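# Move white-capped square bottle from fridge to workbench

## Task

Remove the square bottle with the white cap from the refrigerator, whose left door is already latched open, and set it upright on the workbench. Everything else in the refrigerator must stay where it is. The bottle must not end fallen over or tilted, or the task fails.

## Robot and tools

Robot: a LinearBot, an omnidirectional base with a column about 1.7 m tall. A carriage rides the column (lift_m) and carries two identical six-joint arms, left and right, each with a two-finger gripper. Arm bases sit about 0.57 m + lift_m above the floor, and carriage parts hang about 0.15 m below them. A hand reaches about 0.78 m from its shoulder but only about 0.38 m below its arm base. The hand is about 0.16 m long and 0.1 m wide (0.14 m open). The wrist camera sticks out 0.11 m to one side of joint 6's axis. Fingertips taper to about 0.005 m thick. The parked arm pose is joints 1 to 6 = 0, 0.05, 0.05, 1.45, 0, 0. Parked, the robot is about 0.85 m wide and 0.65 m long.

Cameras: carriage_camera is fixed, faces forward and tilts about 20 degrees down. left_wrist_camera and right_wrist_camera look out past the fingertips. Calibration (pinhole plus radial, 672x504 images) is supplied, but it can be slightly off in each scene.

Frames: all positions are in metres. In the base frame the origin is on the floor under the base centre, x points forward, y left and z up. The left_hand and right_hand readings are the midpoint between the finger pads, given in this frame. quat_wxyz is the hand's orientation: hand z runs along the fingers and the fingers open along hand y. The odometry frame is the base frame at scene start. base_odometry counts wheel turns, so slip shows up as travel. Its heading is in rad, positive to the left.

move: one action per call, plus optional "cameras" (a list from carriage_camera, left_wrist_camera, right_wrist_camera, "all"; omitted means all, [] means none).
- "base" takes exactly one key, and each is a relative offset from where the base last measured itself:
  - translate_m: forward is positive, -2 to 2 m.
  - strafe_m: left is positive, -2 to 2 m.
  - rotate_rad: counter-clockwise is positive, -6.3 to 6.3 rad.
- "joints" is one flat object, keyed by joint name, holding absolute targets for both arms and the lift together. Any keys can be left out.
  - lift_m: 0 to 1 m.
  - Joint 1 (yaw about vertical; 0 forward, positive left): -2.617 to 3.054 rad.
  - Joint 2 (shoulder; 0 upper arm back and level, 1.57 upright, 3.14 forward): 0 to 3.141 rad.
  - Joint 3 (elbow; 0 folded, 3.14 straight): 0 to 3.141 rad.
  - Joint 4 (wrist pitch; positive lifts the fingertips): -1.57 to 1.57 rad.
  - Joint 5 (wrist yaw; positive swings the fingertips right): -1.57 to 1.57 rad.
  - Joint 6 (roll about the fingers; positive clockwise seen from the forearm): -2.094 to 2.094 rad.
  - left_gripper_m / right_gripper_m: pad gap, 0 to 0.093 m.
  - Keys are left_joint1_rad to left_joint6_rad and right_joint1_rad to right_joint6_rad.
- "speeds" caps top speeds for this action only, and the default is the maximum:
  - translate_m and strafe_m: 0.02 to 0.5 m/s.
  - rotate_rad: 0.05 to 1.57 rad/s.
  - lift_m: 0.08 to 0.25 m/s.
- "min_time_s" (0.1 to 8 s) sets the shortest duration for every arm and gripper motion. It makes paths straighter.
- All motions in an action start together. No action lasts more than 15 s, and base moves time out at 14 s.
- Unknown keys make the call invalid. Out-of-range values are refused. After a refusal or a stop, the later move, wait and finished_scene calls in the same reply are skipped.
- A call with no action just reports state and images.

wait: seconds from 0 to 10 plus optional cameras. It commands nothing and returns state and images.

zoom_image: camera name plus region [x0, y0, x1, y1] in image pixels, with the origin at top-left and at most 504x504. It only works on cameras present in the latest images.

read_manual: returns URDF licence text only.

finished_scene: takes scene (integer) and ends it permanently. The goal must hold with the robot untouched. Calls after it in the same reply go to the next scene, whose task appears in the result.

Results:
- The "move" line reads done, or else the worst status.
- base_status and joint_status give, per motion:
  - done: for the base, the wheels turned the full amount, even if they slipped.
  - off_target: came to rest short and may still be pushing.
  - contact_stop or time_out: the target is dropped and the motion holds where it is.
  - not_followed: a self-collision check held back the arm's targets, shown with "joint command not followed". To clear it, resend one arm's current six readings with joint 1 swung away, then the other arm in a later action.
  - limit_stop_at_motor_heat.
- on_its_own lists uncommanded behaviour; its "held at" values are targets, not readings.
- motor_effort is in percent of maximum, with the bracketed value being the peak; the readings carry noticeable error.
- Joint torques are listed per arm joint, and joints 1 to 3 wrap at ±28 N m.
- The "pictures" line names the images in order.
- MOTOR HOT appears at 75 °C. At 100 °C an OVER-TEMPERATURE FAULT drops that arm for 30 to 60 s or more.

Cautions:
- An omitted joint or base may still be pushing toward an old target.
- Hand readings drift at long reach, and the real hand usually sits lower. A level hand sags 7 to 25 cm with 1 kg, and a fully extended arm may not lift 1 kg.
- Grip readings run slightly narrower than the object when squeezing, and read 0.000 to 0.002 when shut on nothing. To release, command a gap well above the reading.
- Arms have no contact stop and keep pressing, then spring to target once free. Drives ignore arm contact.
- If the base is stuck against something, back off about 0.2 m the way it came. Raise the lift to free a carriage resting on an object.
- Never reverse the column under a table edge.
- Keep loads light and close to the body with the carriage low. About 1.5 kg per outstretched arm can tip the robot, and only the images reveal a lean.
- Do not let the arms collide or press on each other.
- Park arms when you are not using them to avoid overheating.
- Avoid drops, releasing moving objects, slams and hard pushes.

Each tool is called as name([rows], argument=value, ...), one row to a line, values as JSON.

## Session

move()

move(base={"rotate_rad": 1.3}, cameras=["carriage_camera"])

move(base={"rotate_rad": 1.3}, cameras=["carriage_camera"])

move(base={"rotate_rad": 1.3}, cameras=["carriage_camera"])

move(base={"rotate_rad": 1.3}, cameras=["carriage_camera"])

Scene clock: 0.00 s.
Joint torques (N m): no reading
base_odometry: x=+0.000 y=+0.000 heading=+0.000
base_status: not commanded
joint_positions: lift_m=+0.300 left_joint1_rad=-0.007 left_joint2_rad=+0.050 left_joint3_rad=+0.032 left_joint4_rad=+1.420 left_joint5_rad=+0.044 left_joint6_rad=+0.030 left_gripper_m=+0.09396 right_joint1_rad=+0.008 right_joint2_rad=+0.053 right_joint3_rad=+0.060 right_joint4_rad=+1.485 right_joint5_rad=+0.002 right_joint6_rad=-0.014 right_gripper_m=+0.09396
joint_status: not commanded
motor_effort: lift_m=+24 drive_wheels=-1
left_hand: x=+0.2762 y=+0.2938 z=+1.2770 quat_wxyz=(+0.996, +0.024, +0.083, +0.010) (m; base frame)
right_hand: x=+0.2532 y=-0.3019 z=+1.2865 quat_wxyz=(+0.999, +0.001, +0.040, -0.003) (m; base frame)
pictures: carriage_camera, left_wrist_camera, right_wrist_camera
camera_calibration:
carriage_camera: T_world_to_cam=[[0.0454457, -0.998547, 0.0289474, -0.039313], [-0.353787, -0.0431872, -0.934329, 1.22887], [0.934221, 0.03222, -0.355235, 0.336645], [0, 0, 0, 1]] pos_world=[0.122044, 0.00296896, 1.2689]
left_wrist_camera: T_world_to_cam=[[-0.015181, -0.999148, -0.0383812, 0.34547], [0.682506, 0.0176978, -0.730666, 0.738714], [0.730722, -0.0372876, 0.681656, -0.938003], [0, 0, 0, 1]] pos_world=[0.186488, 0.297126, 1.19241]
right_wrist_camera: T_world_to_cam=[[0.0306207, -0.998955, 0.0339222, -0.351459], [0.748529, 0.000427049, -0.663102, 0.666306], [0.662394, 0.0456964, 0.74776, -0.992872], [0, 0, 0, 1]] pos_world=[0.169685, -0.306006, 1.19618]

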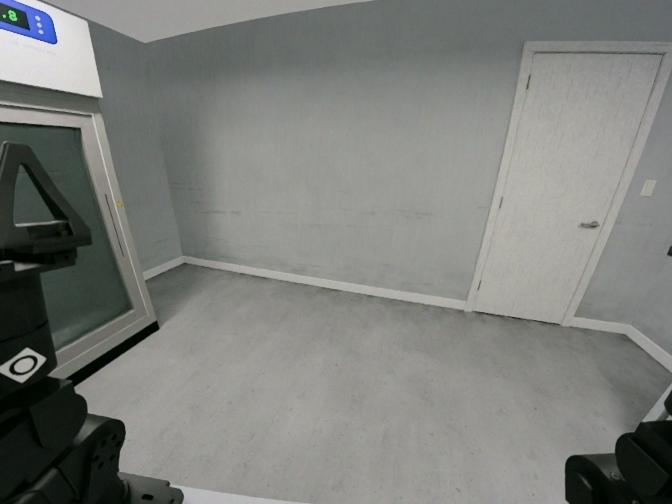

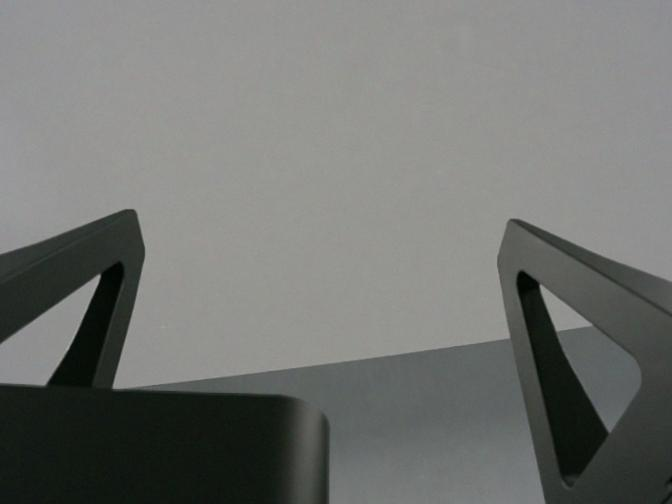

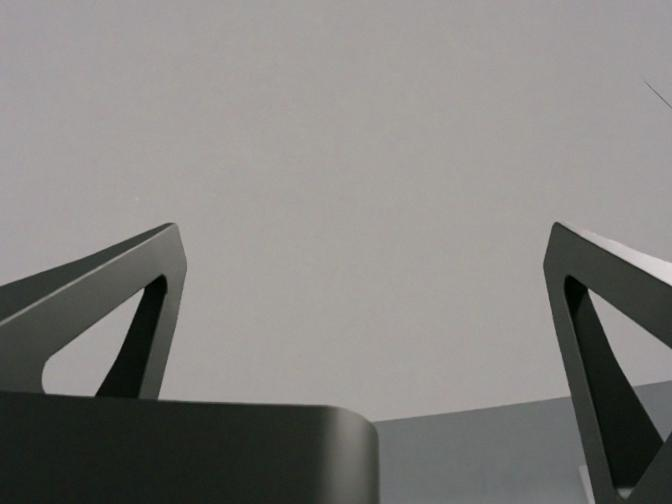

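Scene clock: 2.83 s.
Joint torques (N m): left_arm=[0.35 3.74 4.96 0.02 -0.07 0] | right_arm=[0.06 3.32 6.02 -0.29 -0.02 -0.16]
move: done
base_odometry: x=+0.000 y=+0.000 heading=+1.300
base_status: done
joint_positions: lift_m=+0.300 left_joint1_rad=-0.007 left_joint2_rad=+0.050 left_joint3_rad=+0.032 left_joint4_rad=+1.420 left_joint5_rad=+0.044 left_joint6_rad=+0.030 left_gripper_m=+0.09396 right_joint1_rad=+0.008 right_joint2_rad=+0.053 right_joint3_rad=+0.060 right_joint4_rad=+1.484 right_joint5_rad=+0.002 right_joint6_rad=-0.014 right_gripper_m=+0.09396
joint_status: not commanded
motor_effort: lift_m=+24(24) drive_wheels=+2(12)
left_hand: x=+0.2763 y=+0.2938 z=+1.2769 quat_wxyz=(+0.996, +0.024, +0.084, +0.010) (m; base frame)
right_hand: x=+0.2535 y=-0.3019 z=+1.2865 quat_wxyz=(+0.999, +0.001, +0.040, -0.003) (m; base frame)
pictures: carriage_camera
camera_calibration:
carriage_camera: T_world_to_cam=[[0.0454457, -0.998547, 0.0289474, -0.039313], [-0.353787, -0.0431872, -0.934329, 1.22887], [0.934221, 0.03222, -0.355235, 0.336645], [0, 0, 0, 1]] pos_world=[0.122044, 0.00296896, 1.2689]

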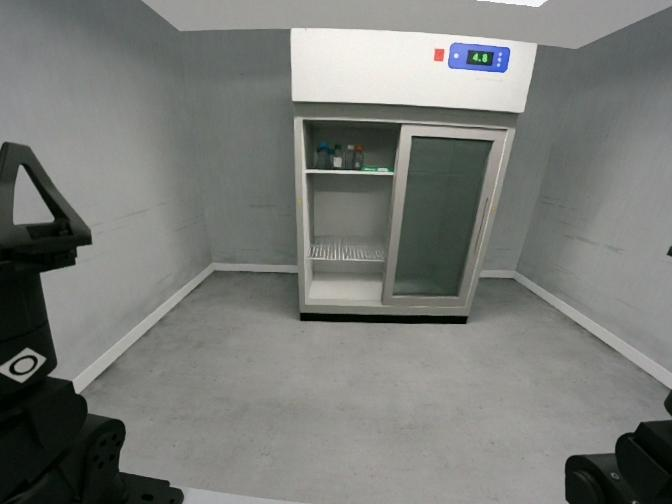

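Scene clock: 5.67 s.
Joint torques (N m): left_arm=[0.34 3.73 4.97 0.02 -0.07 -0.01] | right_arm=[0.05 3.34 6.04 -0.29 -0.02 -0.16]
move: done
base_odometry: x=+0.000 y=+0.000 heading=+2.600
base_status: done
joint_positions: lift_m=+0.300 left_joint1_rad=-0.007 left_joint2_rad=+0.050 left_joint3_rad=+0.032 left_joint4_rad=+1.420 left_joint5_rad=+0.044 left_joint6_rad=+0.030 left_gripper_m=+0.09397 right_joint1_rad=+0.008 right_joint2_rad=+0.053 right_joint3_rad=+0.060 right_joint4_rad=+1.483 right_joint5_rad=+0.002 right_joint6_rad=-0.014 right_gripper_m=+0.09397
joint_status: not commanded
motor_effort: lift_m=+24(24) drive_wheels=+2(13)
left_hand: x=+0.2763 y=+0.2938 z=+1.2769 quat_wxyz=(+0.996, +0.024, +0.084, +0.010) (m; base frame)
right_hand: x=+0.2536 y=-0.3019 z=+1.2865 quat_wxyz=(+0.999, +0.001, +0.040, -0.003) (m; base frame)
pictures: carriage_camera
camera_calibration:
carriage_camera: T_world_to_cam=[[0.0454457, -0.998547, 0.0289474, -0.039313], [-0.353787, -0.0431872, -0.934329, 1.22887], [0.934221, 0.03222, -0.355235, 0.336645], [0, 0, 0, 1]] pos_world=[0.122044, 0.00296896, 1.2689]

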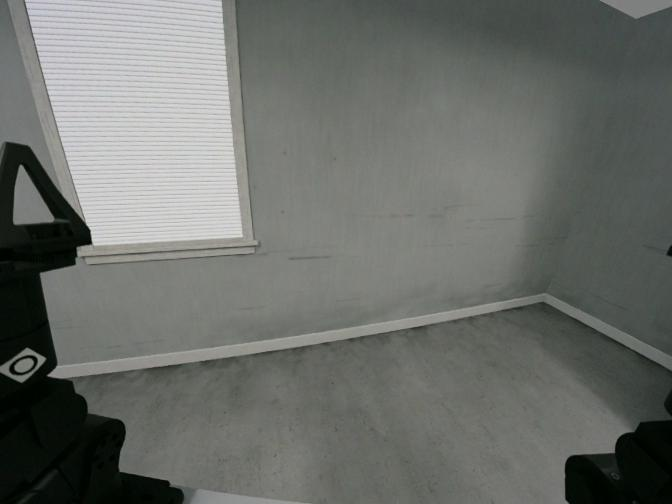

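Scene clock: 8.50 s.
Joint torques (N m): left_arm=[0.32 3.73 4.98 0.03 -0.07 0] | right_arm=[0.06 3.32 6.04 -0.29 -0.02 -0.16]
move: done
base_odometry: x=+0.000 y=+0.000 heading=-2.384
base_status: done
joint_positions: lift_m=+0.300 left_joint1_rad=-0.007 left_joint2_rad=+0.050 left_joint3_rad=+0.032 left_joint4_rad=+1.420 left_joint5_rad=+0.044 left_joint6_rad=+0.030 left_gripper_m=+0.09398 right_joint1_rad=+0.008 right_joint2_rad=+0.053 right_joint3_rad=+0.060 right_joint4_rad=+1.483 right_joint5_rad=+0.002 right_joint6_rad=-0.014 right_gripper_m=+0.09398
joint_status: not commanded
motor_effort: lift_m=+24(24) drive_wheels=+3(15)
left_hand: x=+0.2763 y=+0.2938 z=+1.2769 quat_wxyz=(+0.996, +0.024, +0.084, +0.010) (m; base frame)
right_hand: x=+0.2536 y=-0.3019 z=+1.2865 quat_wxyz=(+0.999, +0.001, +0.040, -0.003) (m; base frame)
pictures: carriage_camera
camera_calibration:
carriage_camera: T_world_to_cam=[[0.0454457, -0.998547, 0.0289474, -0.039313], [-0.353787, -0.0431872, -0.934329, 1.22887], [0.934221, 0.03222, -0.355235, 0.336645], [0, 0, 0, 1]] pos_world=[0.122044, 0.00296896, 1.2689]

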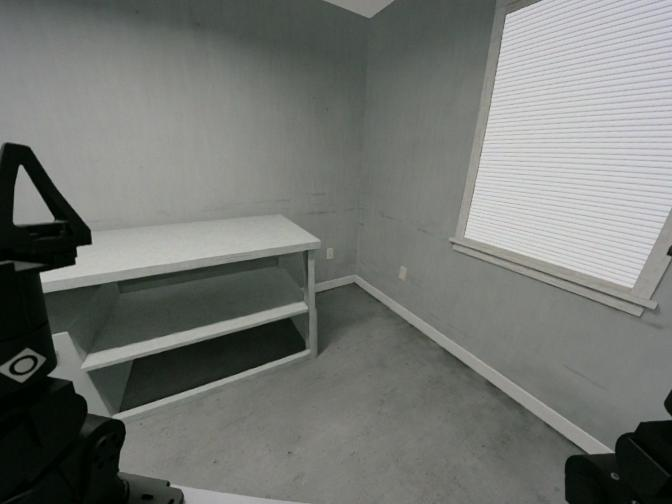

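Scene clock: 11.33 s.
Joint torques (N m): left_arm=[0.32 3.74 4.97 0.02 -0.07 0] | right_arm=[0.02 3.34 6.05 -0.29 -0.02 -0.16]
move: done
base_odometry: x=+0.000 y=+0.000 heading=-1.084
base_status: done
joint_positions: lift_m=+0.300 left_joint1_rad=-0.007 left_joint2_rad=+0.050 left_joint3_rad=+0.032 left_joint4_rad=+1.420 left_joint5_rad=+0.044 left_joint6_rad=+0.030 left_gripper_m=+0.09398 right_joint1_rad=+0.008 right_joint2_rad=+0.053 right_joint3_rad=+0.060 right_joint4_rad=+1.483 right_joint5_rad=+0.002 right_joint6_rad=-0.014 right_gripper_m=+0.09398
joint_status: not commanded
motor_effort: lift_m=+24(24) drive_wheels=+5(13)
left_hand: x=+0.2763 y=+0.2938 z=+1.2769 quat_wxyz=(+0.996, +0.024, +0.084, +0.010) (m; base frame)
right_hand: x=+0.2537 y=-0.3019 z=+1.2865 quat_wxyz=(+0.999, +0.001, +0.041, -0.003) (m; base frame)
pictures: carriage_camera
camera_calibration:
carriage_camera: T_world_to_cam=[[0.0454457, -0.998547, 0.0289474, -0.039313], [-0.353787, -0.0431872, -0.934329, 1.22887], [0.934221, 0.03222, -0.355235, 0.336645], [0, 0, 0, 1]] pos_world=[0.122044, 0.00296896, 1.2689]

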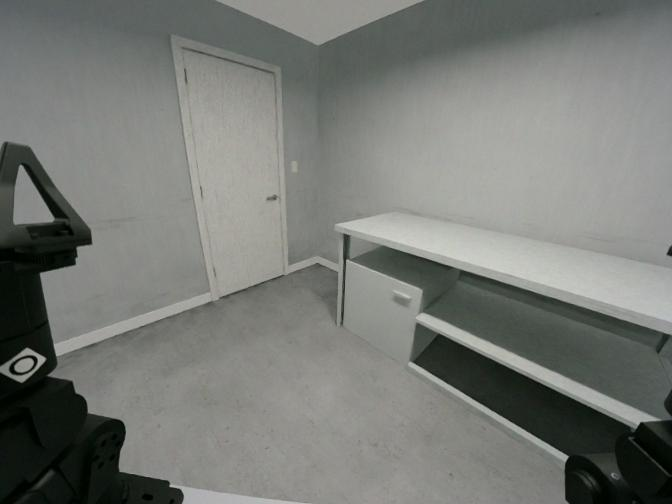

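move(base={"rotate_rad": 2.434}, joints={"lift_m": 0.45}, cameras=["carriage_camera"])

zoom_image(camera="carriage_camera", region=[270, 120, 430, 240])

Scene clock: 34.47 s.
Joint torques (N m): left_arm=[0.34 3.74 4.98 0.04 -0.07 0] | right_arm=[0.06 3.36 6.04 -0.27 -0.02 -0.16]
move: done
base_odometry: x=+0.000 y=+0.000 heading=+1.350
base_status: done
joint_positions: lift_m=+0.450 left_joint1_rad=-0.007 left_joint2_rad=+0.050 left_joint3_rad=+0.032 left_joint4_rad=+1.418 left_joint5_rad=+0.044 left_joint6_rad=+0.030 left_gripper_m=+0.09399 right_joint1_rad=+0.008 right_joint2_rad=+0.053 right_joint3_rad=+0.060 right_joint4_rad=+1.482 right_joint5_rad=+0.002 right_joint6_rad=-0.014 right_gripper_m=+0.09400
joint_status: all done
motor_effort: lift_m=+26(32) drive_wheels=+3(14)
left_hand: x=+0.2767 y=+0.2938 z=+1.4267 quat_wxyz=(+0.996, +0.024, +0.084, +0.010) (m; base frame)
right_hand: x=+0.2540 y=-0.3019 z=+1.4363 quat_wxyz=(+0.999, +0.001, +0.041, -0.003) (m; base frame)
pictures: carriage_camera
camera_calibration:
carriage_camera: T_world_to_cam=[[0.0454457, -0.998547, 0.0289474, -0.04365], [-0.353787, -0.0431872, -0.934329, 1.36886], [0.934221, 0.03222, -0.355235, 0.389867], [0, 0, 0, 1]] pos_world=[0.122044, 0.00296896, 1.41872]

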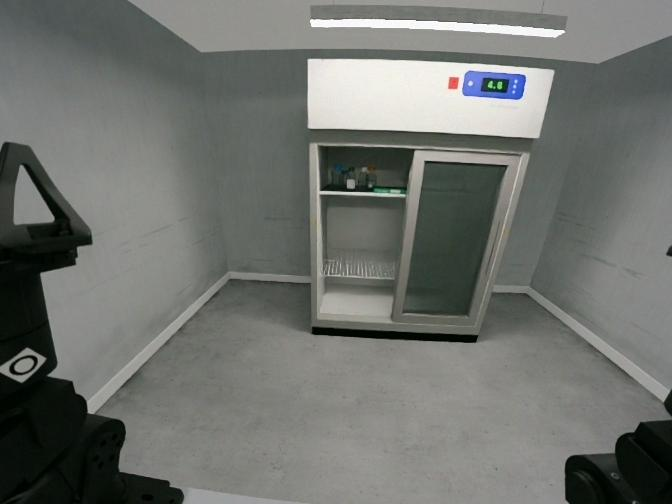

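Scaled by 3.150 from the camera's 672x504 image, which has a finer 960x720 frame.

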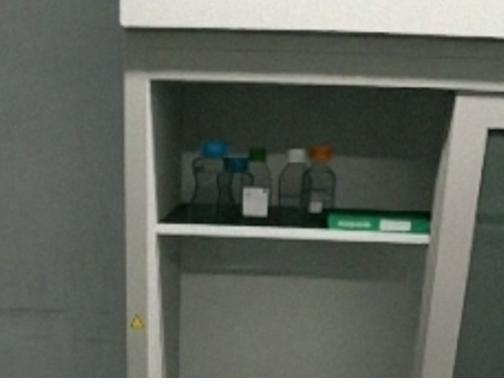

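move(base={"strafe_m": 0.19}, joints={"lift_m": 0.565}, cameras=[])

move(base={"translate_m": 0.85}, joints={"right_joint1_rad": 0, "right_joint2_rad": 1.51, "right_joint3_rad": 0.765, "right_joint4_rad": 0.862, "right_joint5_rad": 0, "right_joint6_rad": 0, "right_gripper_m": 0.066}, speeds={"translate_m": 0.4}, min_time_s=2, cameras=["carriage_camera", "right_wrist_camera"])

zoom_image(camera="carriage_camera", region=[320, 130, 600, 340])

Scene clock: 56.53 s.
Joint torques (N m): left_arm=[0.32 3.73 5 0.04 -0.06 0] | right_arm=[0.08 3.33 6.05 -0.28 -0.02 -0.15]
move: done
base_odometry: x=-0.185 y=+0.041 heading=+1.351
base_status: done
joint_positions: lift_m=+0.565 left_joint1_rad=-0.007 left_joint2_rad=+0.050 left_joint3_rad=+0.032 left_joint4_rad=+1.418 left_joint5_rad=+0.044 left_joint6_rad=+0.030 left_gripper_m=+0.09399 right_joint1_rad=+0.008 right_joint2_rad=+0.053 right_joint3_rad=+0.060 right_joint4_rad=+1.482 right_joint5_rad=+0.002 right_joint6_rad=-0.014 right_gripper_m=+0.09400
joint_status: all done
motor_effort: lift_m=+26(31) drive_wheels=-5(15)
left_hand: x=+0.2766 y=+0.2938 z=+1.5417 quat_wxyz=(+0.996, +0.024, +0.084, +0.010) (m; base frame)
right_hand: x=+0.2539 y=-0.3019 z=+1.5513 quat_wxyz=(+0.999, +0.001, +0.041, -0.003) (m; base frame)
pictures: none
No camera images: "cameras" was empty.

Scene clock: 60.53 s.
Joint torques (N m): left_arm=[0.34 3.71 4.88 0.03 -0.06 -0.01] | right_arm=[-0.77 -4.41 9.81 1.82 -0.04 -0.04]
move: done
base_odometry: x=+0.000 y=+0.871 heading=+1.351
base_status: done
joint_positions: lift_m=+0.565 left_joint1_rad=-0.007 left_joint2_rad=+0.050 left_joint3_rad=+0.032 left_joint4_rad=+1.419 left_joint5_rad=+0.044 left_joint6_rad=+0.030 left_gripper_m=+0.09399 right_joint1_rad=+0.008 right_joint2_rad=+1.496 right_joint3_rad=+0.737 right_joint4_rad=+0.861 right_joint5_rad=+0.002 right_joint6_rad=-0.011 right_gripper_m=+0.06606
joint_status: all done
motor_effort: lift_m=+26(26) drive_wheels=-5(14)
left_hand: x=+0.2765 y=+0.2938 z=+1.5417 quat_wxyz=(+0.996, +0.024, +0.084, +0.010) (m; base frame)
right_hand: x=+0.6968 y=-0.2983 z=+1.3941 quat_wxyz=(+0.742, -0.006, +0.670, -0.002) (m; base frame)
pictures: carriage_camera, right_wrist_camera
camera_calibration:
carriage_camera: T_world_to_cam=[[0.0454457, -0.998547, 0.0289474, -0.0469785], [-0.353787, -0.0431872, -0.934329, 1.47629], [0.934221, 0.03222, -0.355235, 0.430714], [0, 0, 0, 1]] pos_world=[0.122044, 0.00296896, 1.53371]
right_wrist_camera: T_world_to_cam=[[0.045825, -0.998768, -0.019043, -0.301802], [-0.516755, -0.00738669, -0.856101, 1.55402], [0.854906, 0.0490714, -0.516457, 0.262006], [0, 0, 0, 1]] pos_world=[0.592887, -0.302808, 1.45997]

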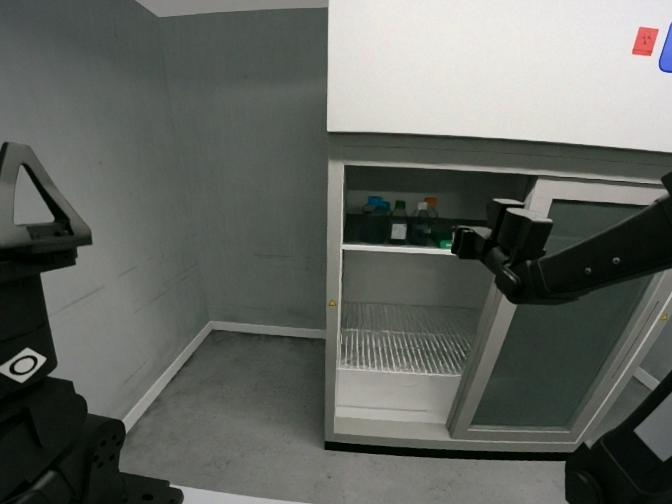

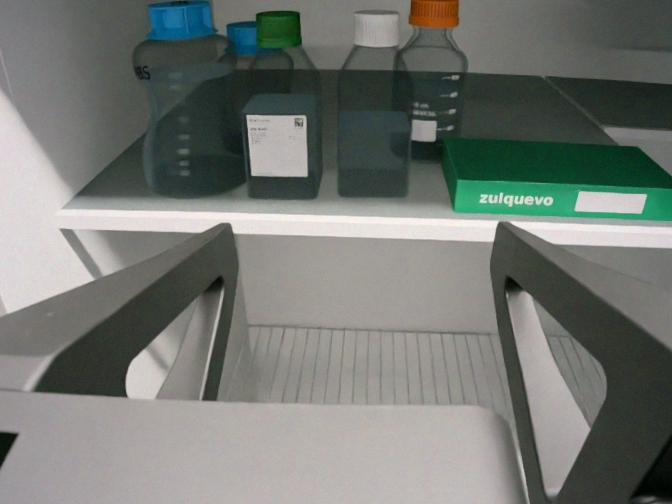

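Scaled by 1.800 from the camera's 672x504 image, which has a finer 960x720 frame.

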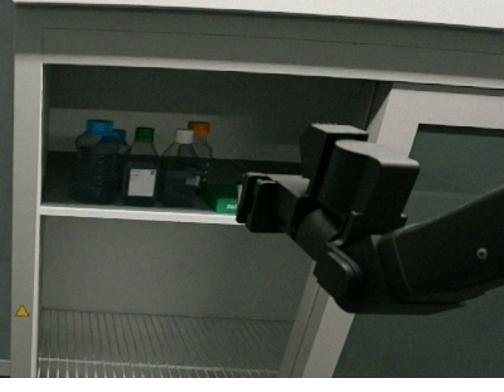

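move(base={"strafe_m": -0.010}, speeds={"strafe_m": 0.05}, cameras=[])

move(base={"translate_m": 0.27}, speeds={"translate_m": 0.2}, cameras=["carriage_camera", "right_wrist_camera"])

Scene clock: 98.33 s.
Joint torques (N m): left_arm=[0.34 3.73 4.98 0.04 -0.06 0] | right_arm=[-0.14 -4.51 9.81 1.84 -0.02 -0.05]
move: done
base_odometry: x=+0.009 y=+0.869 heading=+1.351
base_status: done
joint_positions: lift_m=+0.565 left_joint1_rad=-0.007 left_joint2_rad=+0.050 left_joint3_rad=+0.032 left_joint4_rad=+1.419 left_joint5_rad=+0.044 left_joint6_rad=+0.030 left_gripper_m=+0.09399 right_joint1_rad=+0.002 right_joint2_rad=+1.496 right_joint3_rad=+0.737 right_joint4_rad=+0.861 right_joint5_rad=+0.001 right_joint6_rad=-0.010 right_gripper_m=+0.06606
joint_status: not commanded
motor_effort: lift_m=+26(26) drive_wheels=-4(9)
left_hand: x=+0.2765 y=+0.2938 z=+1.5417 quat_wxyz=(+0.996, +0.024, +0.084, +0.010) (m; base frame)
right_hand: x=+0.6968 y=-0.3007 z=+1.3940 quat_wxyz=(+0.742, -0.004, +0.670, -0.003) (m; base frame)
pictures: none
No camera images: "cameras" was empty.

Scene clock: 100.77 s.
Joint torques (N m): left_arm=[0.32 3.64 4.9 0.02 -0.06 0] | right_arm=[-0.21 -4.45 9.84 1.85 -0.03 -0.04]
move: done
base_odometry: x=+0.068 y=+1.132 heading=+1.351
base_status: done
joint_positions: lift_m=+0.565 left_joint1_rad=-0.007 left_joint2_rad=+0.050 left_joint3_rad=+0.032 left_joint4_rad=+1.419 left_joint5_rad=+0.044 left_joint6_rad=+0.030 left_gripper_m=+0.09399 right_joint1_rad=+0.002 right_joint2_rad=+1.496 right_joint3_rad=+0.737 right_joint4_rad=+0.859 right_joint5_rad=+0.001 right_joint6_rad=-0.010 right_gripper_m=+0.06606
joint_status: not commanded
motor_effort: lift_m=+26(26) drive_wheels=-1(12)
left_hand: x=+0.2765 y=+0.2938 z=+1.5417 quat_wxyz=(+0.996, +0.024, +0.084, +0.010) (m; base frame)
right_hand: x=+0.6969 y=-0.3007 z=+1.3937 quat_wxyz=(+0.742, -0.004, +0.671, -0.003) (m; base frame)
pictures: carriage_camera, right_wrist_camera
camera_calibration:
carriage_camera: T_world_to_cam=[[0.0454457, -0.998547, 0.0289474, -0.0469785], [-0.353787, -0.0431872, -0.934329, 1.47629], [0.934221, 0.03222, -0.355235, 0.430714], [0, 0, 0, 1]] pos_world=[0.122044, 0.00296896, 1.53371]
right_wrist_camera: T_world_to_cam=[[0.0416661, -0.998937, -0.0197197, -0.300412], [-0.518414, -0.00474266, -0.855117, 1.55421], [0.854114, 0.0458524, -0.51806, 0.26365], [0, 0, 0, 1]] pos_world=[0.593054, -0.304811, 1.4597]

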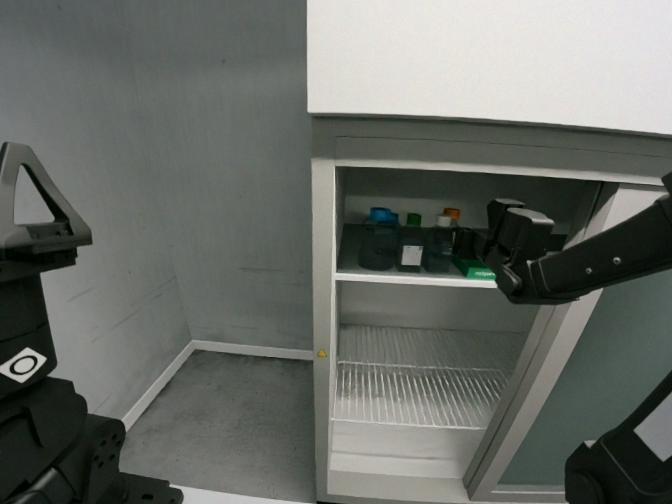

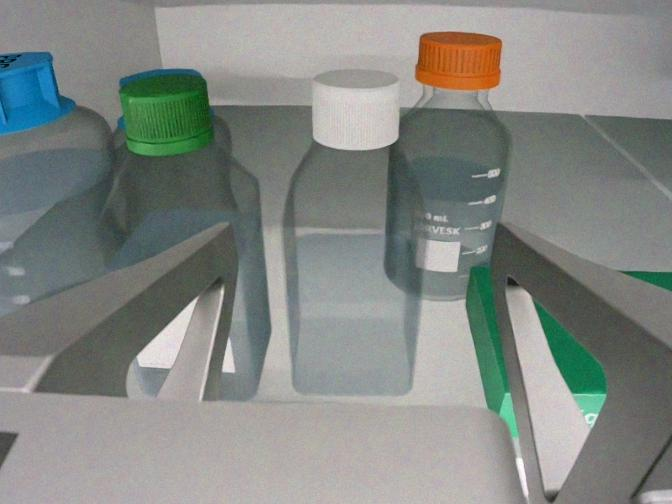

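move(base={"strafe_m": 0.004}, speeds={"strafe_m": 0.05}, cameras=[])

move(base={"translate_m": 0.11}, speeds={"translate_m": 0.1}, cameras=["right_wrist_camera"])

Scene clock: 121.47 s.
Joint torques (N m): left_arm=[0.38 3.73 4.98 0.04 -0.07 0] | right_arm=[-0.1 -4.49 9.85 1.86 -0.02 -0.06]
move: done
base_odometry: x=+0.065 y=+1.133 heading=+1.351
base_status: done
joint_positions: lift_m=+0.565 left_joint1_rad=-0.008 left_joint2_rad=+0.050 left_joint3_rad=+0.032 left_joint4_rad=+1.419 left_joint5_rad=+0.044 left_joint6_rad=+0.030 left_gripper_m=+0.09399 right_joint1_rad=+0.000 right_joint2_rad=+1.496 right_joint3_rad=+0.737 right_joint4_rad=+0.859 right_joint5_rad=+0.000 right_joint6_rad=-0.010 right_gripper_m=+0.06606
joint_status: not commanded
motor_effort: lift_m=+26(26) drive_wheels=+4(7)
left_hand: x=+0.2765 y=+0.2938 z=+1.5417 quat_wxyz=(+0.996, +0.024, +0.084, +0.009) (m; base frame)
right_hand: x=+0.6969 y=-0.3015 z=+1.3936 quat_wxyz=(+0.742, -0.003, +0.671, -0.004) (m; base frame)
pictures: none
No camera images: "cameras" was empty.

Scene clock: 123.33 s.
Joint torques (N m): left_arm=[0.36 3.73 5.03 0 -0.06 0] | right_arm=[-0.02 -4.48 9.89 1.87 -0.02 -0.05]
move: done
base_odometry: x=+0.088 y=+1.241 heading=+1.351
base_status: done
joint_positions: lift_m=+0.565 left_joint1_rad=-0.008 left_joint2_rad=+0.050 left_joint3_rad=+0.032 left_joint4_rad=+1.419 left_joint5_rad=+0.044 left_joint6_rad=+0.030 left_gripper_m=+0.09399 right_joint1_rad=+0.000 right_joint2_rad=+1.496 right_joint3_rad=+0.737 right_joint4_rad=+0.858 right_joint5_rad=+0.000 right_joint6_rad=-0.010 right_gripper_m=+0.06606
joint_status: not commanded
motor_effort: lift_m=+26(26) drive_wheels=-2(15)
left_hand: x=+0.2766 y=+0.2938 z=+1.5417 quat_wxyz=(+0.996, +0.024, +0.084, +0.009) (m; base frame)
right_hand: x=+0.6969 y=-0.3015 z=+1.3933 quat_wxyz=(+0.741, -0.003, +0.671, -0.004) (m; base frame)
pictures: right_wrist_camera
camera_calibration:
right_wrist_camera: T_world_to_cam=[[0.0401476, -0.998991, -0.0201211, -0.299639], [-0.519724, -0.00367944, -0.854326, 1.55404], [0.85339, 0.0447565, -0.519348, 0.26543], [0, 0, 0, 1]] pos_world=[0.593188, -0.305498, 1.45948]

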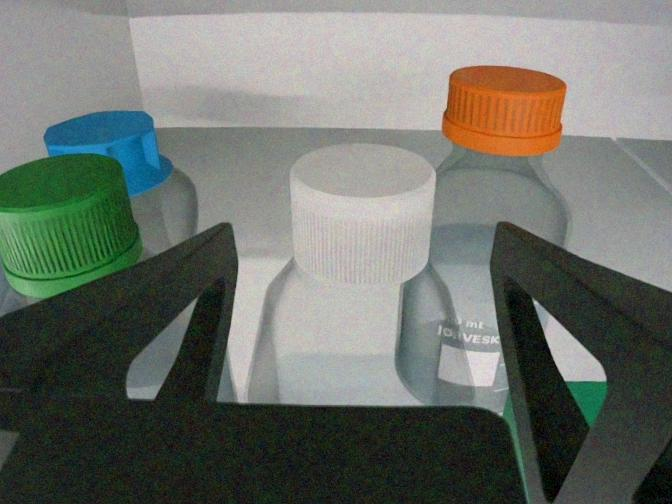

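move(base={"translate_m": 0.024}, speeds={"translate_m": 0.05}, cameras=["right_wrist_camera"])

move(joints={"right_gripper_m": 0.043}, min_time_s=1.5, cameras=["right_wrist_camera"])

Scene clock: 171.43 s.
Joint torques (N m): left_arm=[0.38 3.73 5 0.04 -0.06 -0.01] | right_arm=[0.01 -4.41 9.89 1.87 -0.02 -0.05]
move: done
base_odometry: x=+0.094 y=+1.264 heading=+1.351
base_status: done
joint_positions: lift_m=+0.565 left_joint1_rad=-0.008 left_joint2_rad=+0.050 left_joint3_rad=+0.032 left_joint4_rad=+1.419 left_joint5_rad=+0.044 left_joint6_rad=+0.030 left_gripper_m=+0.09399 right_joint1_rad=+0.000 right_joint2_rad=+1.496 right_joint3_rad=+0.737 right_joint4_rad=+0.858 right_joint5_rad=+0.000 right_joint6_rad=-0.010 right_gripper_m=+0.06606
joint_status: not commanded
motor_effort: lift_m=+26(26) drive_wheels=-4(12)
left_hand: x=+0.2766 y=+0.2938 z=+1.5417 quat_wxyz=(+0.996, +0.024, +0.084, +0.009) (m; base frame)
right_hand: x=+0.6969 y=-0.3015 z=+1.3933 quat_wxyz=(+0.741, -0.003, +0.671, -0.004) (m; base frame)
pictures: right_wrist_camera
camera_calibration:
right_wrist_camera: T_world_to_cam=[[0.0401476, -0.998991, -0.0201211, -0.299639], [-0.519724, -0.00367944, -0.854326, 1.55404], [0.85339, 0.0447565, -0.519348, 0.26543], [0, 0, 0, 1]] pos_world=[0.593188, -0.305498, 1.45948]

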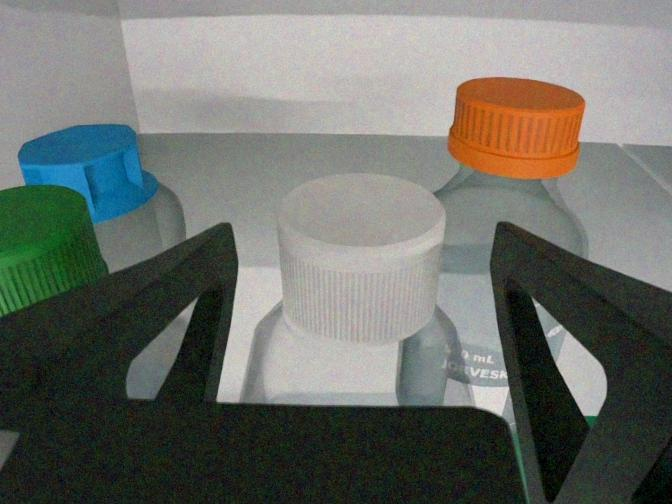

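Scene clock: 173.23 s.
Joint torques (N m): left_arm=[0.38 3.77 4.98 0.04 -0.07 -0.01] | right_arm=[-0.02 -4.44 9.88 1.87 -0.02 -0.05]
move: done
base_odometry: x=+0.094 y=+1.264 heading=+1.351
base_status: not commanded
joint_positions: lift_m=+0.565 left_joint1_rad=-0.008 left_joint2_rad=+0.050 left_joint3_rad=+0.032 left_joint4_rad=+1.419 left_joint5_rad=+0.044 left_joint6_rad=+0.030 left_gripper_m=+0.09399 right_joint1_rad=+0.000 right_joint2_rad=+1.496 right_joint3_rad=+0.737 right_joint4_rad=+0.858 right_joint5_rad=+0.000 right_joint6_rad=-0.010 right_gripper_m=+0.04307
joint_status: all done
motor_effort: lift_m=+26(26) drive_wheels=+0(8)
left_hand: x=+0.2766 y=+0.2938 z=+1.5417 quat_wxyz=(+0.996, +0.024, +0.084, +0.009) (m; base frame)
right_hand: x=+0.6969 y=-0.3015 z=+1.3933 quat_wxyz=(+0.741, -0.003, +0.671, -0.004) (m; base frame)
pictures: right_wrist_camera
camera_calibration:
right_wrist_camera: T_world_to_cam=[[0.0401476, -0.998991, -0.0201211, -0.299639], [-0.519724, -0.00367944, -0.854326, 1.55404], [0.85339, 0.0447565, -0.519348, 0.26543], [0, 0, 0, 1]] pos_world=[0.593188, -0.305498, 1.45948]

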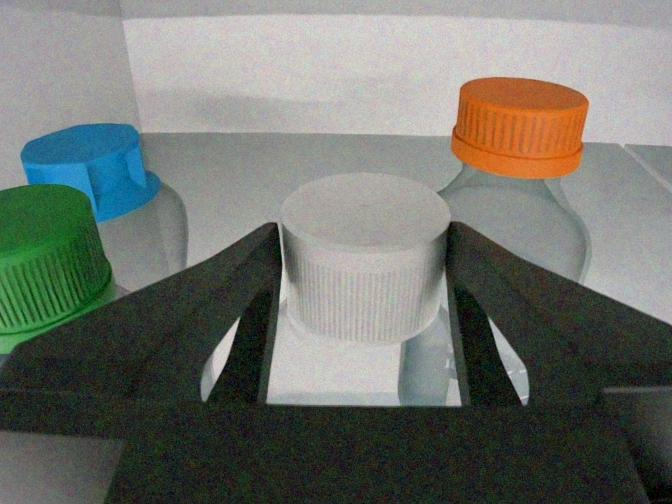

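move(joints={"right_gripper_m": 0.034}, min_time_s=2, cameras=["right_wrist_camera"])

move(joints={"lift_m": 0.586, "right_joint4_rad": 0.98}, speeds={"lift_m": 0.08}, min_time_s=1, cameras=["right_wrist_camera"])

Scene clock: 183.20 s.
Joint torques (N m): left_arm=[0.4 3.74 4.98 0.03 -0.07 0] | right_arm=[-0.01 -4.46 9.87 1.87 -0.02 -0.08]
move: off_target
base_odometry: x=+0.094 y=+1.264 heading=+1.351
base_status: not commanded
joint_positions: lift_m=+0.565 left_joint1_rad=-0.008 left_joint2_rad=+0.050 left_joint3_rad=+0.032 left_joint4_rad=+1.419 left_joint5_rad=+0.044 left_joint6_rad=+0.030 left_gripper_m=+0.09399 right_joint1_rad=+0.000 right_joint2_rad=+1.496 right_joint3_rad=+0.737 right_joint4_rad=+0.858 right_joint5_rad=+0.000 right_joint6_rad=-0.008 right_gripper_m=+0.03821
joint_status: right_gripper_m off_target (ended at +0.03824, target +0.03400)
motor_effort: lift_m=+26(26) drive_wheels=-4(6)
left_hand: x=+0.2766 y=+0.2938 z=+1.5417 quat_wxyz=(+0.996, +0.024, +0.084, +0.009) (m; base frame)
right_hand: x=+0.6969 y=-0.3015 z=+1.3933 quat_wxyz=(+0.741, -0.003, +0.671, -0.003) (m; base frame)
pictures: right_wrist_camera
camera_calibration:
right_wrist_camera: T_world_to_cam=[[0.0403743, -0.998934, -0.0223963, -0.296609], [-0.519724, -0.00185159, -0.854332, 1.5546], [0.85338, 0.0461329, -0.519245, 0.265709], [0, 0, 0, 1]] pos_world=[0.593189, -0.305673, 1.45947]

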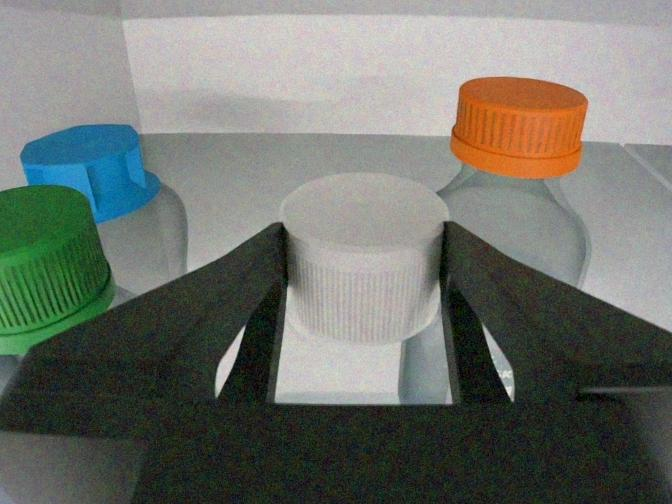

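Scene clock: 184.50 s.
Joint torques (N m): left_arm=[0.36 3.71 4.98 0.04 -0.07 0] | right_arm=[-0.02 -5.16 9.37 1.9 -0.02 -0.08]
move: done
base_odometry: x=+0.094 y=+1.264 heading=+1.351
base_status: not commanded
joint_positions: lift_m=+0.586 left_joint1_rad=-0.008 left_joint2_rad=+0.050 left_joint3_rad=+0.032 left_joint4_rad=+1.419 left_joint5_rad=+0.044 left_joint6_rad=+0.030 left_gripper_m=+0.09399 right_joint1_rad=+0.000 right_joint2_rad=+1.504 right_joint3_rad=+0.742 right_joint4_rad=+0.966 right_joint5_rad=+0.000 right_joint6_rad=-0.007 right_gripper_m=+0.03407
joint_status: all done
on_its_own: right_gripper_m moved -0.00414 to your old target +0.03400
motor_effort: lift_m=+26(30) drive_wheels=+2(5)
left_hand: x=+0.2765 y=+0.2938 z=+1.5627 quat_wxyz=(+0.996, +0.024, +0.084, +0.009) (m; base frame)
right_hand: x=+0.6948 y=-0.3015 z=+1.4386 quat_wxyz=(+0.775, -0.002, +0.632, -0.003) (m; base frame)
pictures: right_wrist_camera
camera_calibration:
right_wrist_camera: T_world_to_cam=[[0.0425492, -0.998922, -0.0185337, -0.302573], [-0.428786, -0.00150265, -0.903405, 1.59975], [0.902404, 0.0463862, -0.428388, 0.126384], [0, 0, 0, 1]] pos_world=[0.584773, -0.305706, 1.49375]

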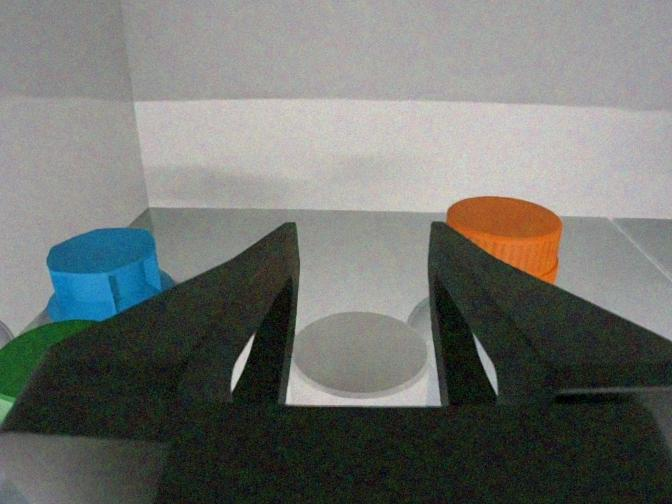

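move(joints={"right_gripper_m": 0.066}, min_time_s=1, cameras=["right_wrist_camera", "carriage_camera"])

Scene clock: 231.77 s.
Joint torques (N m): left_arm=[0.36 3.74 4.97 0.04 -0.06 -0.01] | right_arm=[-0.02 -5.15 9.39 1.89 -0.02 -0.08]
move: done
base_odometry: x=+0.094 y=+1.264 heading=+1.351
base_status: not commanded
joint_positions: lift_m=+0.586 left_joint1_rad=-0.008 left_joint2_rad=+0.050 left_joint3_rad=+0.032 left_joint4_rad=+1.419 left_joint5_rad=+0.044 left_joint6_rad=+0.030 left_gripper_m=+0.09399 right_joint1_rad=+0.000 right_joint2_rad=+1.504 right_joint3_rad=+0.742 right_joint4_rad=+0.967 right_joint5_rad=+0.000 right_joint6_rad=-0.007 right_gripper_m=+0.06593
joint_status: all done
motor_effort: lift_m=+26(26) drive_wheels=+0(6)
left_hand: x=+0.2765 y=+0.2938 z=+1.5627 quat_wxyz=(+0.996, +0.024, +0.084, +0.009) (m; base frame)
right_hand: x=+0.6947 y=-0.3015 z=+1.4391 quat_wxyz=(+0.776, -0.002, +0.631, -0.003) (m; base frame)
pictures: carriage_camera, right_wrist_camera
camera_calibration:
carriage_camera: T_world_to_cam=[[0.0454457, -0.998547, 0.0289474, -0.047586], [-0.353787, -0.0431872, -0.934329, 1.4959], [0.934221, 0.03222, -0.355235, 0.438168], [0, 0, 0, 1]] pos_world=[0.122044, 0.00296896, 1.55469]
right_wrist_camera: T_world_to_cam=[[0.0425845, -0.998922, -0.0184535, -0.302701], [-0.427062, -0.00150181, -0.904221, 1.6001], [0.903219, 0.0463866, -0.426666, 0.123622], [0, 0, 0, 1]] pos_world=[0.584574, -0.305706, 1.494]

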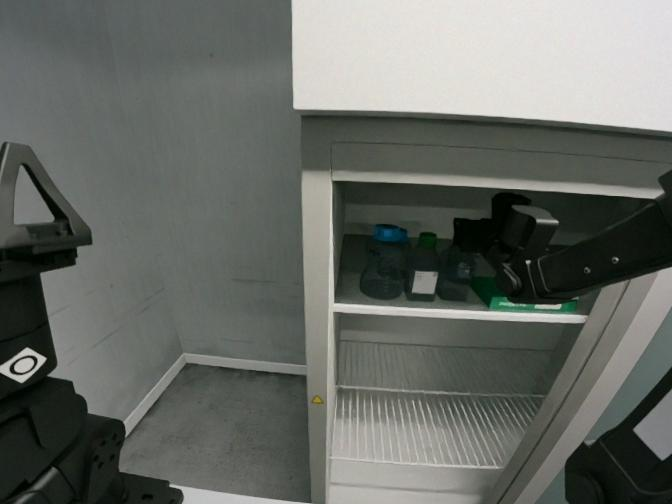

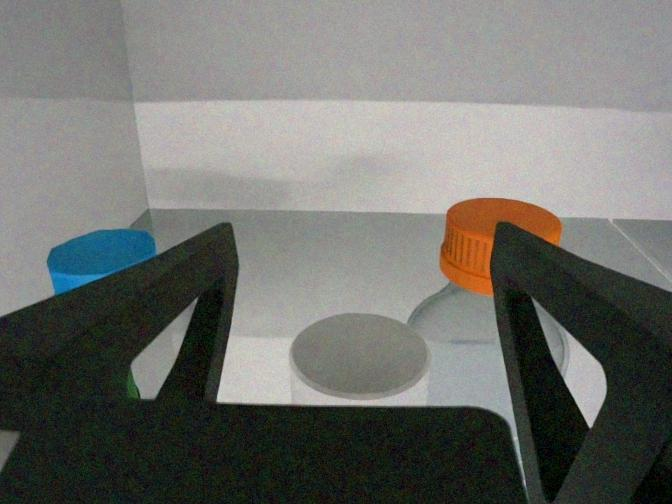

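move(joints={"lift_m": 0.562, "right_joint4_rad": 0.862}, speeds={"lift_m": 0.08}, min_time_s=1, cameras=["right_wrist_camera"])

move(base={"translate_m": 0.008}, speeds={"translate_m": 0.05}, cameras=["right_wrist_camera"])

Scene clock: 243.23 s.
Joint torques (N m): left_arm=[0.4 3.74 4.98 0.03 -0.06 -0.01] | right_arm=[-0.02 -5.22 9.2 1.8 -0.02 -0.08]
move: done
base_odometry: x=+0.094 y=+1.264 heading=+1.351
base_status: not commanded
joint_positions: lift_m=+0.562 left_joint1_rad=-0.008 left_joint2_rad=+0.050 left_joint3_rad=+0.032 left_joint4_rad=+1.419 left_joint5_rad=+0.044 left_joint6_rad=+0.030 left_gripper_m=+0.09399 right_joint1_rad=+0.000 right_joint2_rad=+1.504 right_joint3_rad=+0.744 right_joint4_rad=+0.865 right_joint5_rad=+0.000 right_joint6_rad=-0.007 right_gripper_m=+0.06593
joint_status: all done
motor_effort: lift_m=+21(22) drive_wheels=-4(5)
left_hand: x=+0.2765 y=+0.2938 z=+1.5393 quat_wxyz=(+0.996, +0.024, +0.084, +0.009) (m; base frame)
right_hand: x=+0.6988 y=-0.3015 z=+1.3921 quat_wxyz=(+0.743, -0.002, +0.669, -0.003) (m; base frame)
pictures: right_wrist_camera
camera_calibration:
right_wrist_camera: T_world_to_cam=[[0.0405417, -0.998923, -0.0225466, -0.296616], [-0.514827, -0.00154456, -0.857293, 1.55533], [0.856335, 0.0463637, -0.514335, 0.25465], [0, 0, 0, 1]] pos_world=[0.594687, -0.305701, 1.45766]

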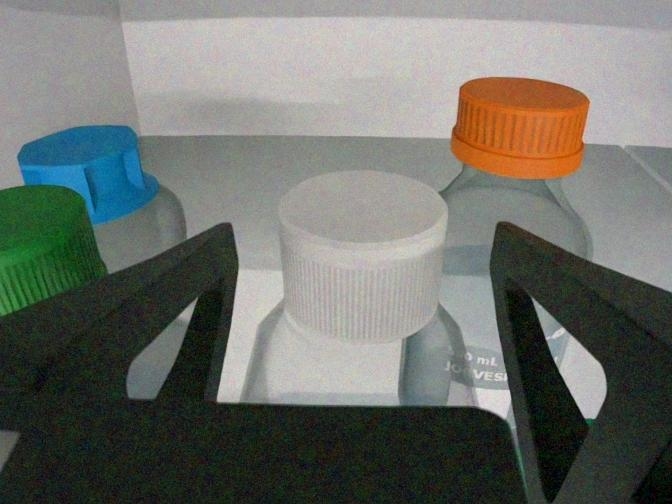

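Scene clock: 243.93 s.
Joint torques (N m): left_arm=[0.39 3.64 4.97 0.04 -0.06 -0.01] | right_arm=[-0.06 -5.27 9.25 1.85 -0.02 -0.08]
move: done
base_odometry: x=+0.095 y=+1.272 heading=+1.352
base_status: done
joint_positions: lift_m=+0.562 left_joint1_rad=-0.008 left_joint2_rad=+0.050 left_joint3_rad=+0.032 left_joint4_rad=+1.418 left_joint5_rad=+0.044 left_joint6_rad=+0.030 left_gripper_m=+0.09399 right_joint1_rad=+0.000 right_joint2_rad=+1.504 right_joint3_rad=+0.744 right_joint4_rad=+0.861 right_joint5_rad=+0.000 right_joint6_rad=-0.007 right_gripper_m=+0.06593
joint_status: not commanded
motor_effort: lift_m=+21(21) drive_wheels=+2(10)
left_hand: x=+0.2768 y=+0.2937 z=+1.5392 quat_wxyz=(+0.996, +0.024, +0.085, +0.009) (m; base frame)
right_hand: x=+0.6989 y=-0.3015 z=+1.3909 quat_wxyz=(+0.742, -0.002, +0.671, -0.003) (m; base frame)
pictures: right_wrist_camera
camera_calibration:
right_wrist_camera: T_world_to_cam=[[0.0404381, -0.998923, -0.0227298, -0.296319], [-0.518746, -0.00154647, -0.854927, 1.55388], [0.853971, 0.0463626, -0.51825, 0.261072], [0, 0, 0, 1]] pos_world=[0.595104, -0.305701, 1.45702]

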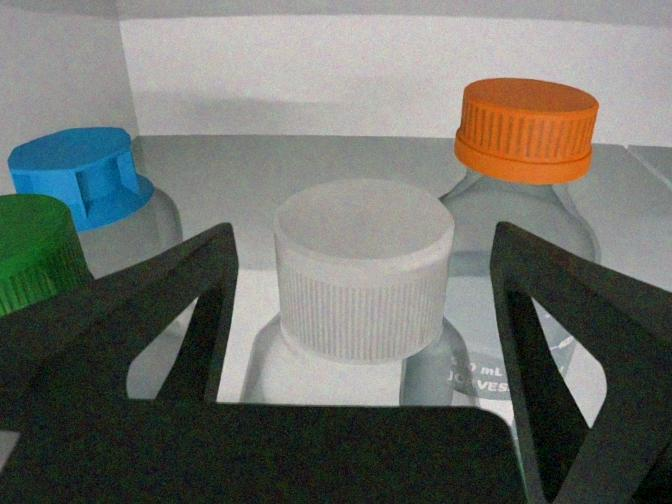

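move(joints={"right_gripper_m": 0.042}, min_time_s=1.2, cameras=[])

move(joints={"right_gripper_m": 0.027}, min_time_s=2.5, cameras=["right_wrist_camera"])

Scene clock: 253.93 s.
Joint torques (N m): left_arm=[0.36 3.71 4.97 0.06 -0.07 0] | right_arm=[-0.01 -5.2 9.2 1.84 -0.02 -0.1]
move: done
base_odometry: x=+0.095 y=+1.272 heading=+1.352
base_status: not commanded
joint_positions: lift_m=+0.562 left_joint1_rad=-0.008 left_joint2_rad=+0.050 left_joint3_rad=+0.032 left_joint4_rad=+1.418 left_joint5_rad=+0.044 left_joint6_rad=+0.030 left_gripper_m=+0.09399 right_joint1_rad=+0.000 right_joint2_rad=+1.504 right_joint3_rad=+0.744 right_joint4_rad=+0.860 right_joint5_rad=+0.000 right_joint6_rad=-0.006 right_gripper_m=+0.04203
joint_status: all done
motor_effort: lift_m=+21(21) drive_wheels=+1(6)
left_hand: x=+0.2768 y=+0.2937 z=+1.5392 quat_wxyz=(+0.996, +0.024, +0.085, +0.009) (m; base frame)
right_hand: x=+0.6989 y=-0.3015 z=+1.3909 quat_wxyz=(+0.742, -0.002, +0.671, -0.002) (m; base frame)
pictures: none
No camera images: "cameras" was empty.

Scene clock: 256.73 s.
Joint torques (N m): left_arm=[0.38 3.73 4.97 0.05 -0.06 -0.01] | right_arm=[-0.01 -5.19 9.22 1.85 -0.02 -0.1]
move: off_target
base_odometry: x=+0.095 y=+1.272 heading=+1.352
base_status: not commanded
joint_positions: lift_m=+0.562 left_joint1_rad=-0.008 left_joint2_rad=+0.050 left_joint3_rad=+0.032 left_joint4_rad=+1.418 left_joint5_rad=+0.044 left_joint6_rad=+0.030 left_gripper_m=+0.09399 right_joint1_rad=+0.000 right_joint2_rad=+1.504 right_joint3_rad=+0.744 right_joint4_rad=+0.860 right_joint5_rad=+0.000 right_joint6_rad=-0.006 right_gripper_m=+0.04148
joint_status: right_gripper_m off_target (ended at +0.04148, target +0.02700)
motor_effort: lift_m=+21(21) drive_wheels=+1(6)
left_hand: x=+0.2768 y=+0.2937 z=+1.5392 quat_wxyz=(+0.996, +0.024, +0.085, +0.009) (m; base frame)
right_hand: x=+0.6989 y=-0.3015 z=+1.3909 quat_wxyz=(+0.742, -0.002, +0.671, -0.002) (m; base frame)
pictures: right_wrist_camera
camera_calibration:
right_wrist_camera: T_world_to_cam=[[0.0405817, -0.998882, -0.0242616, -0.294278], [-0.519072, -0.000328051, -0.85473, 1.55413], [0.853766, 0.0472799, -0.518505, 0.26179], [0, 0, 0, 1]] pos_world=[0.595139, -0.305817, 1.45696]

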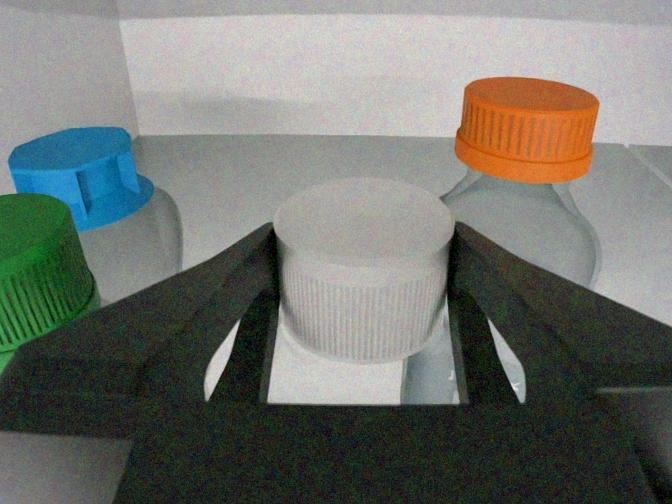

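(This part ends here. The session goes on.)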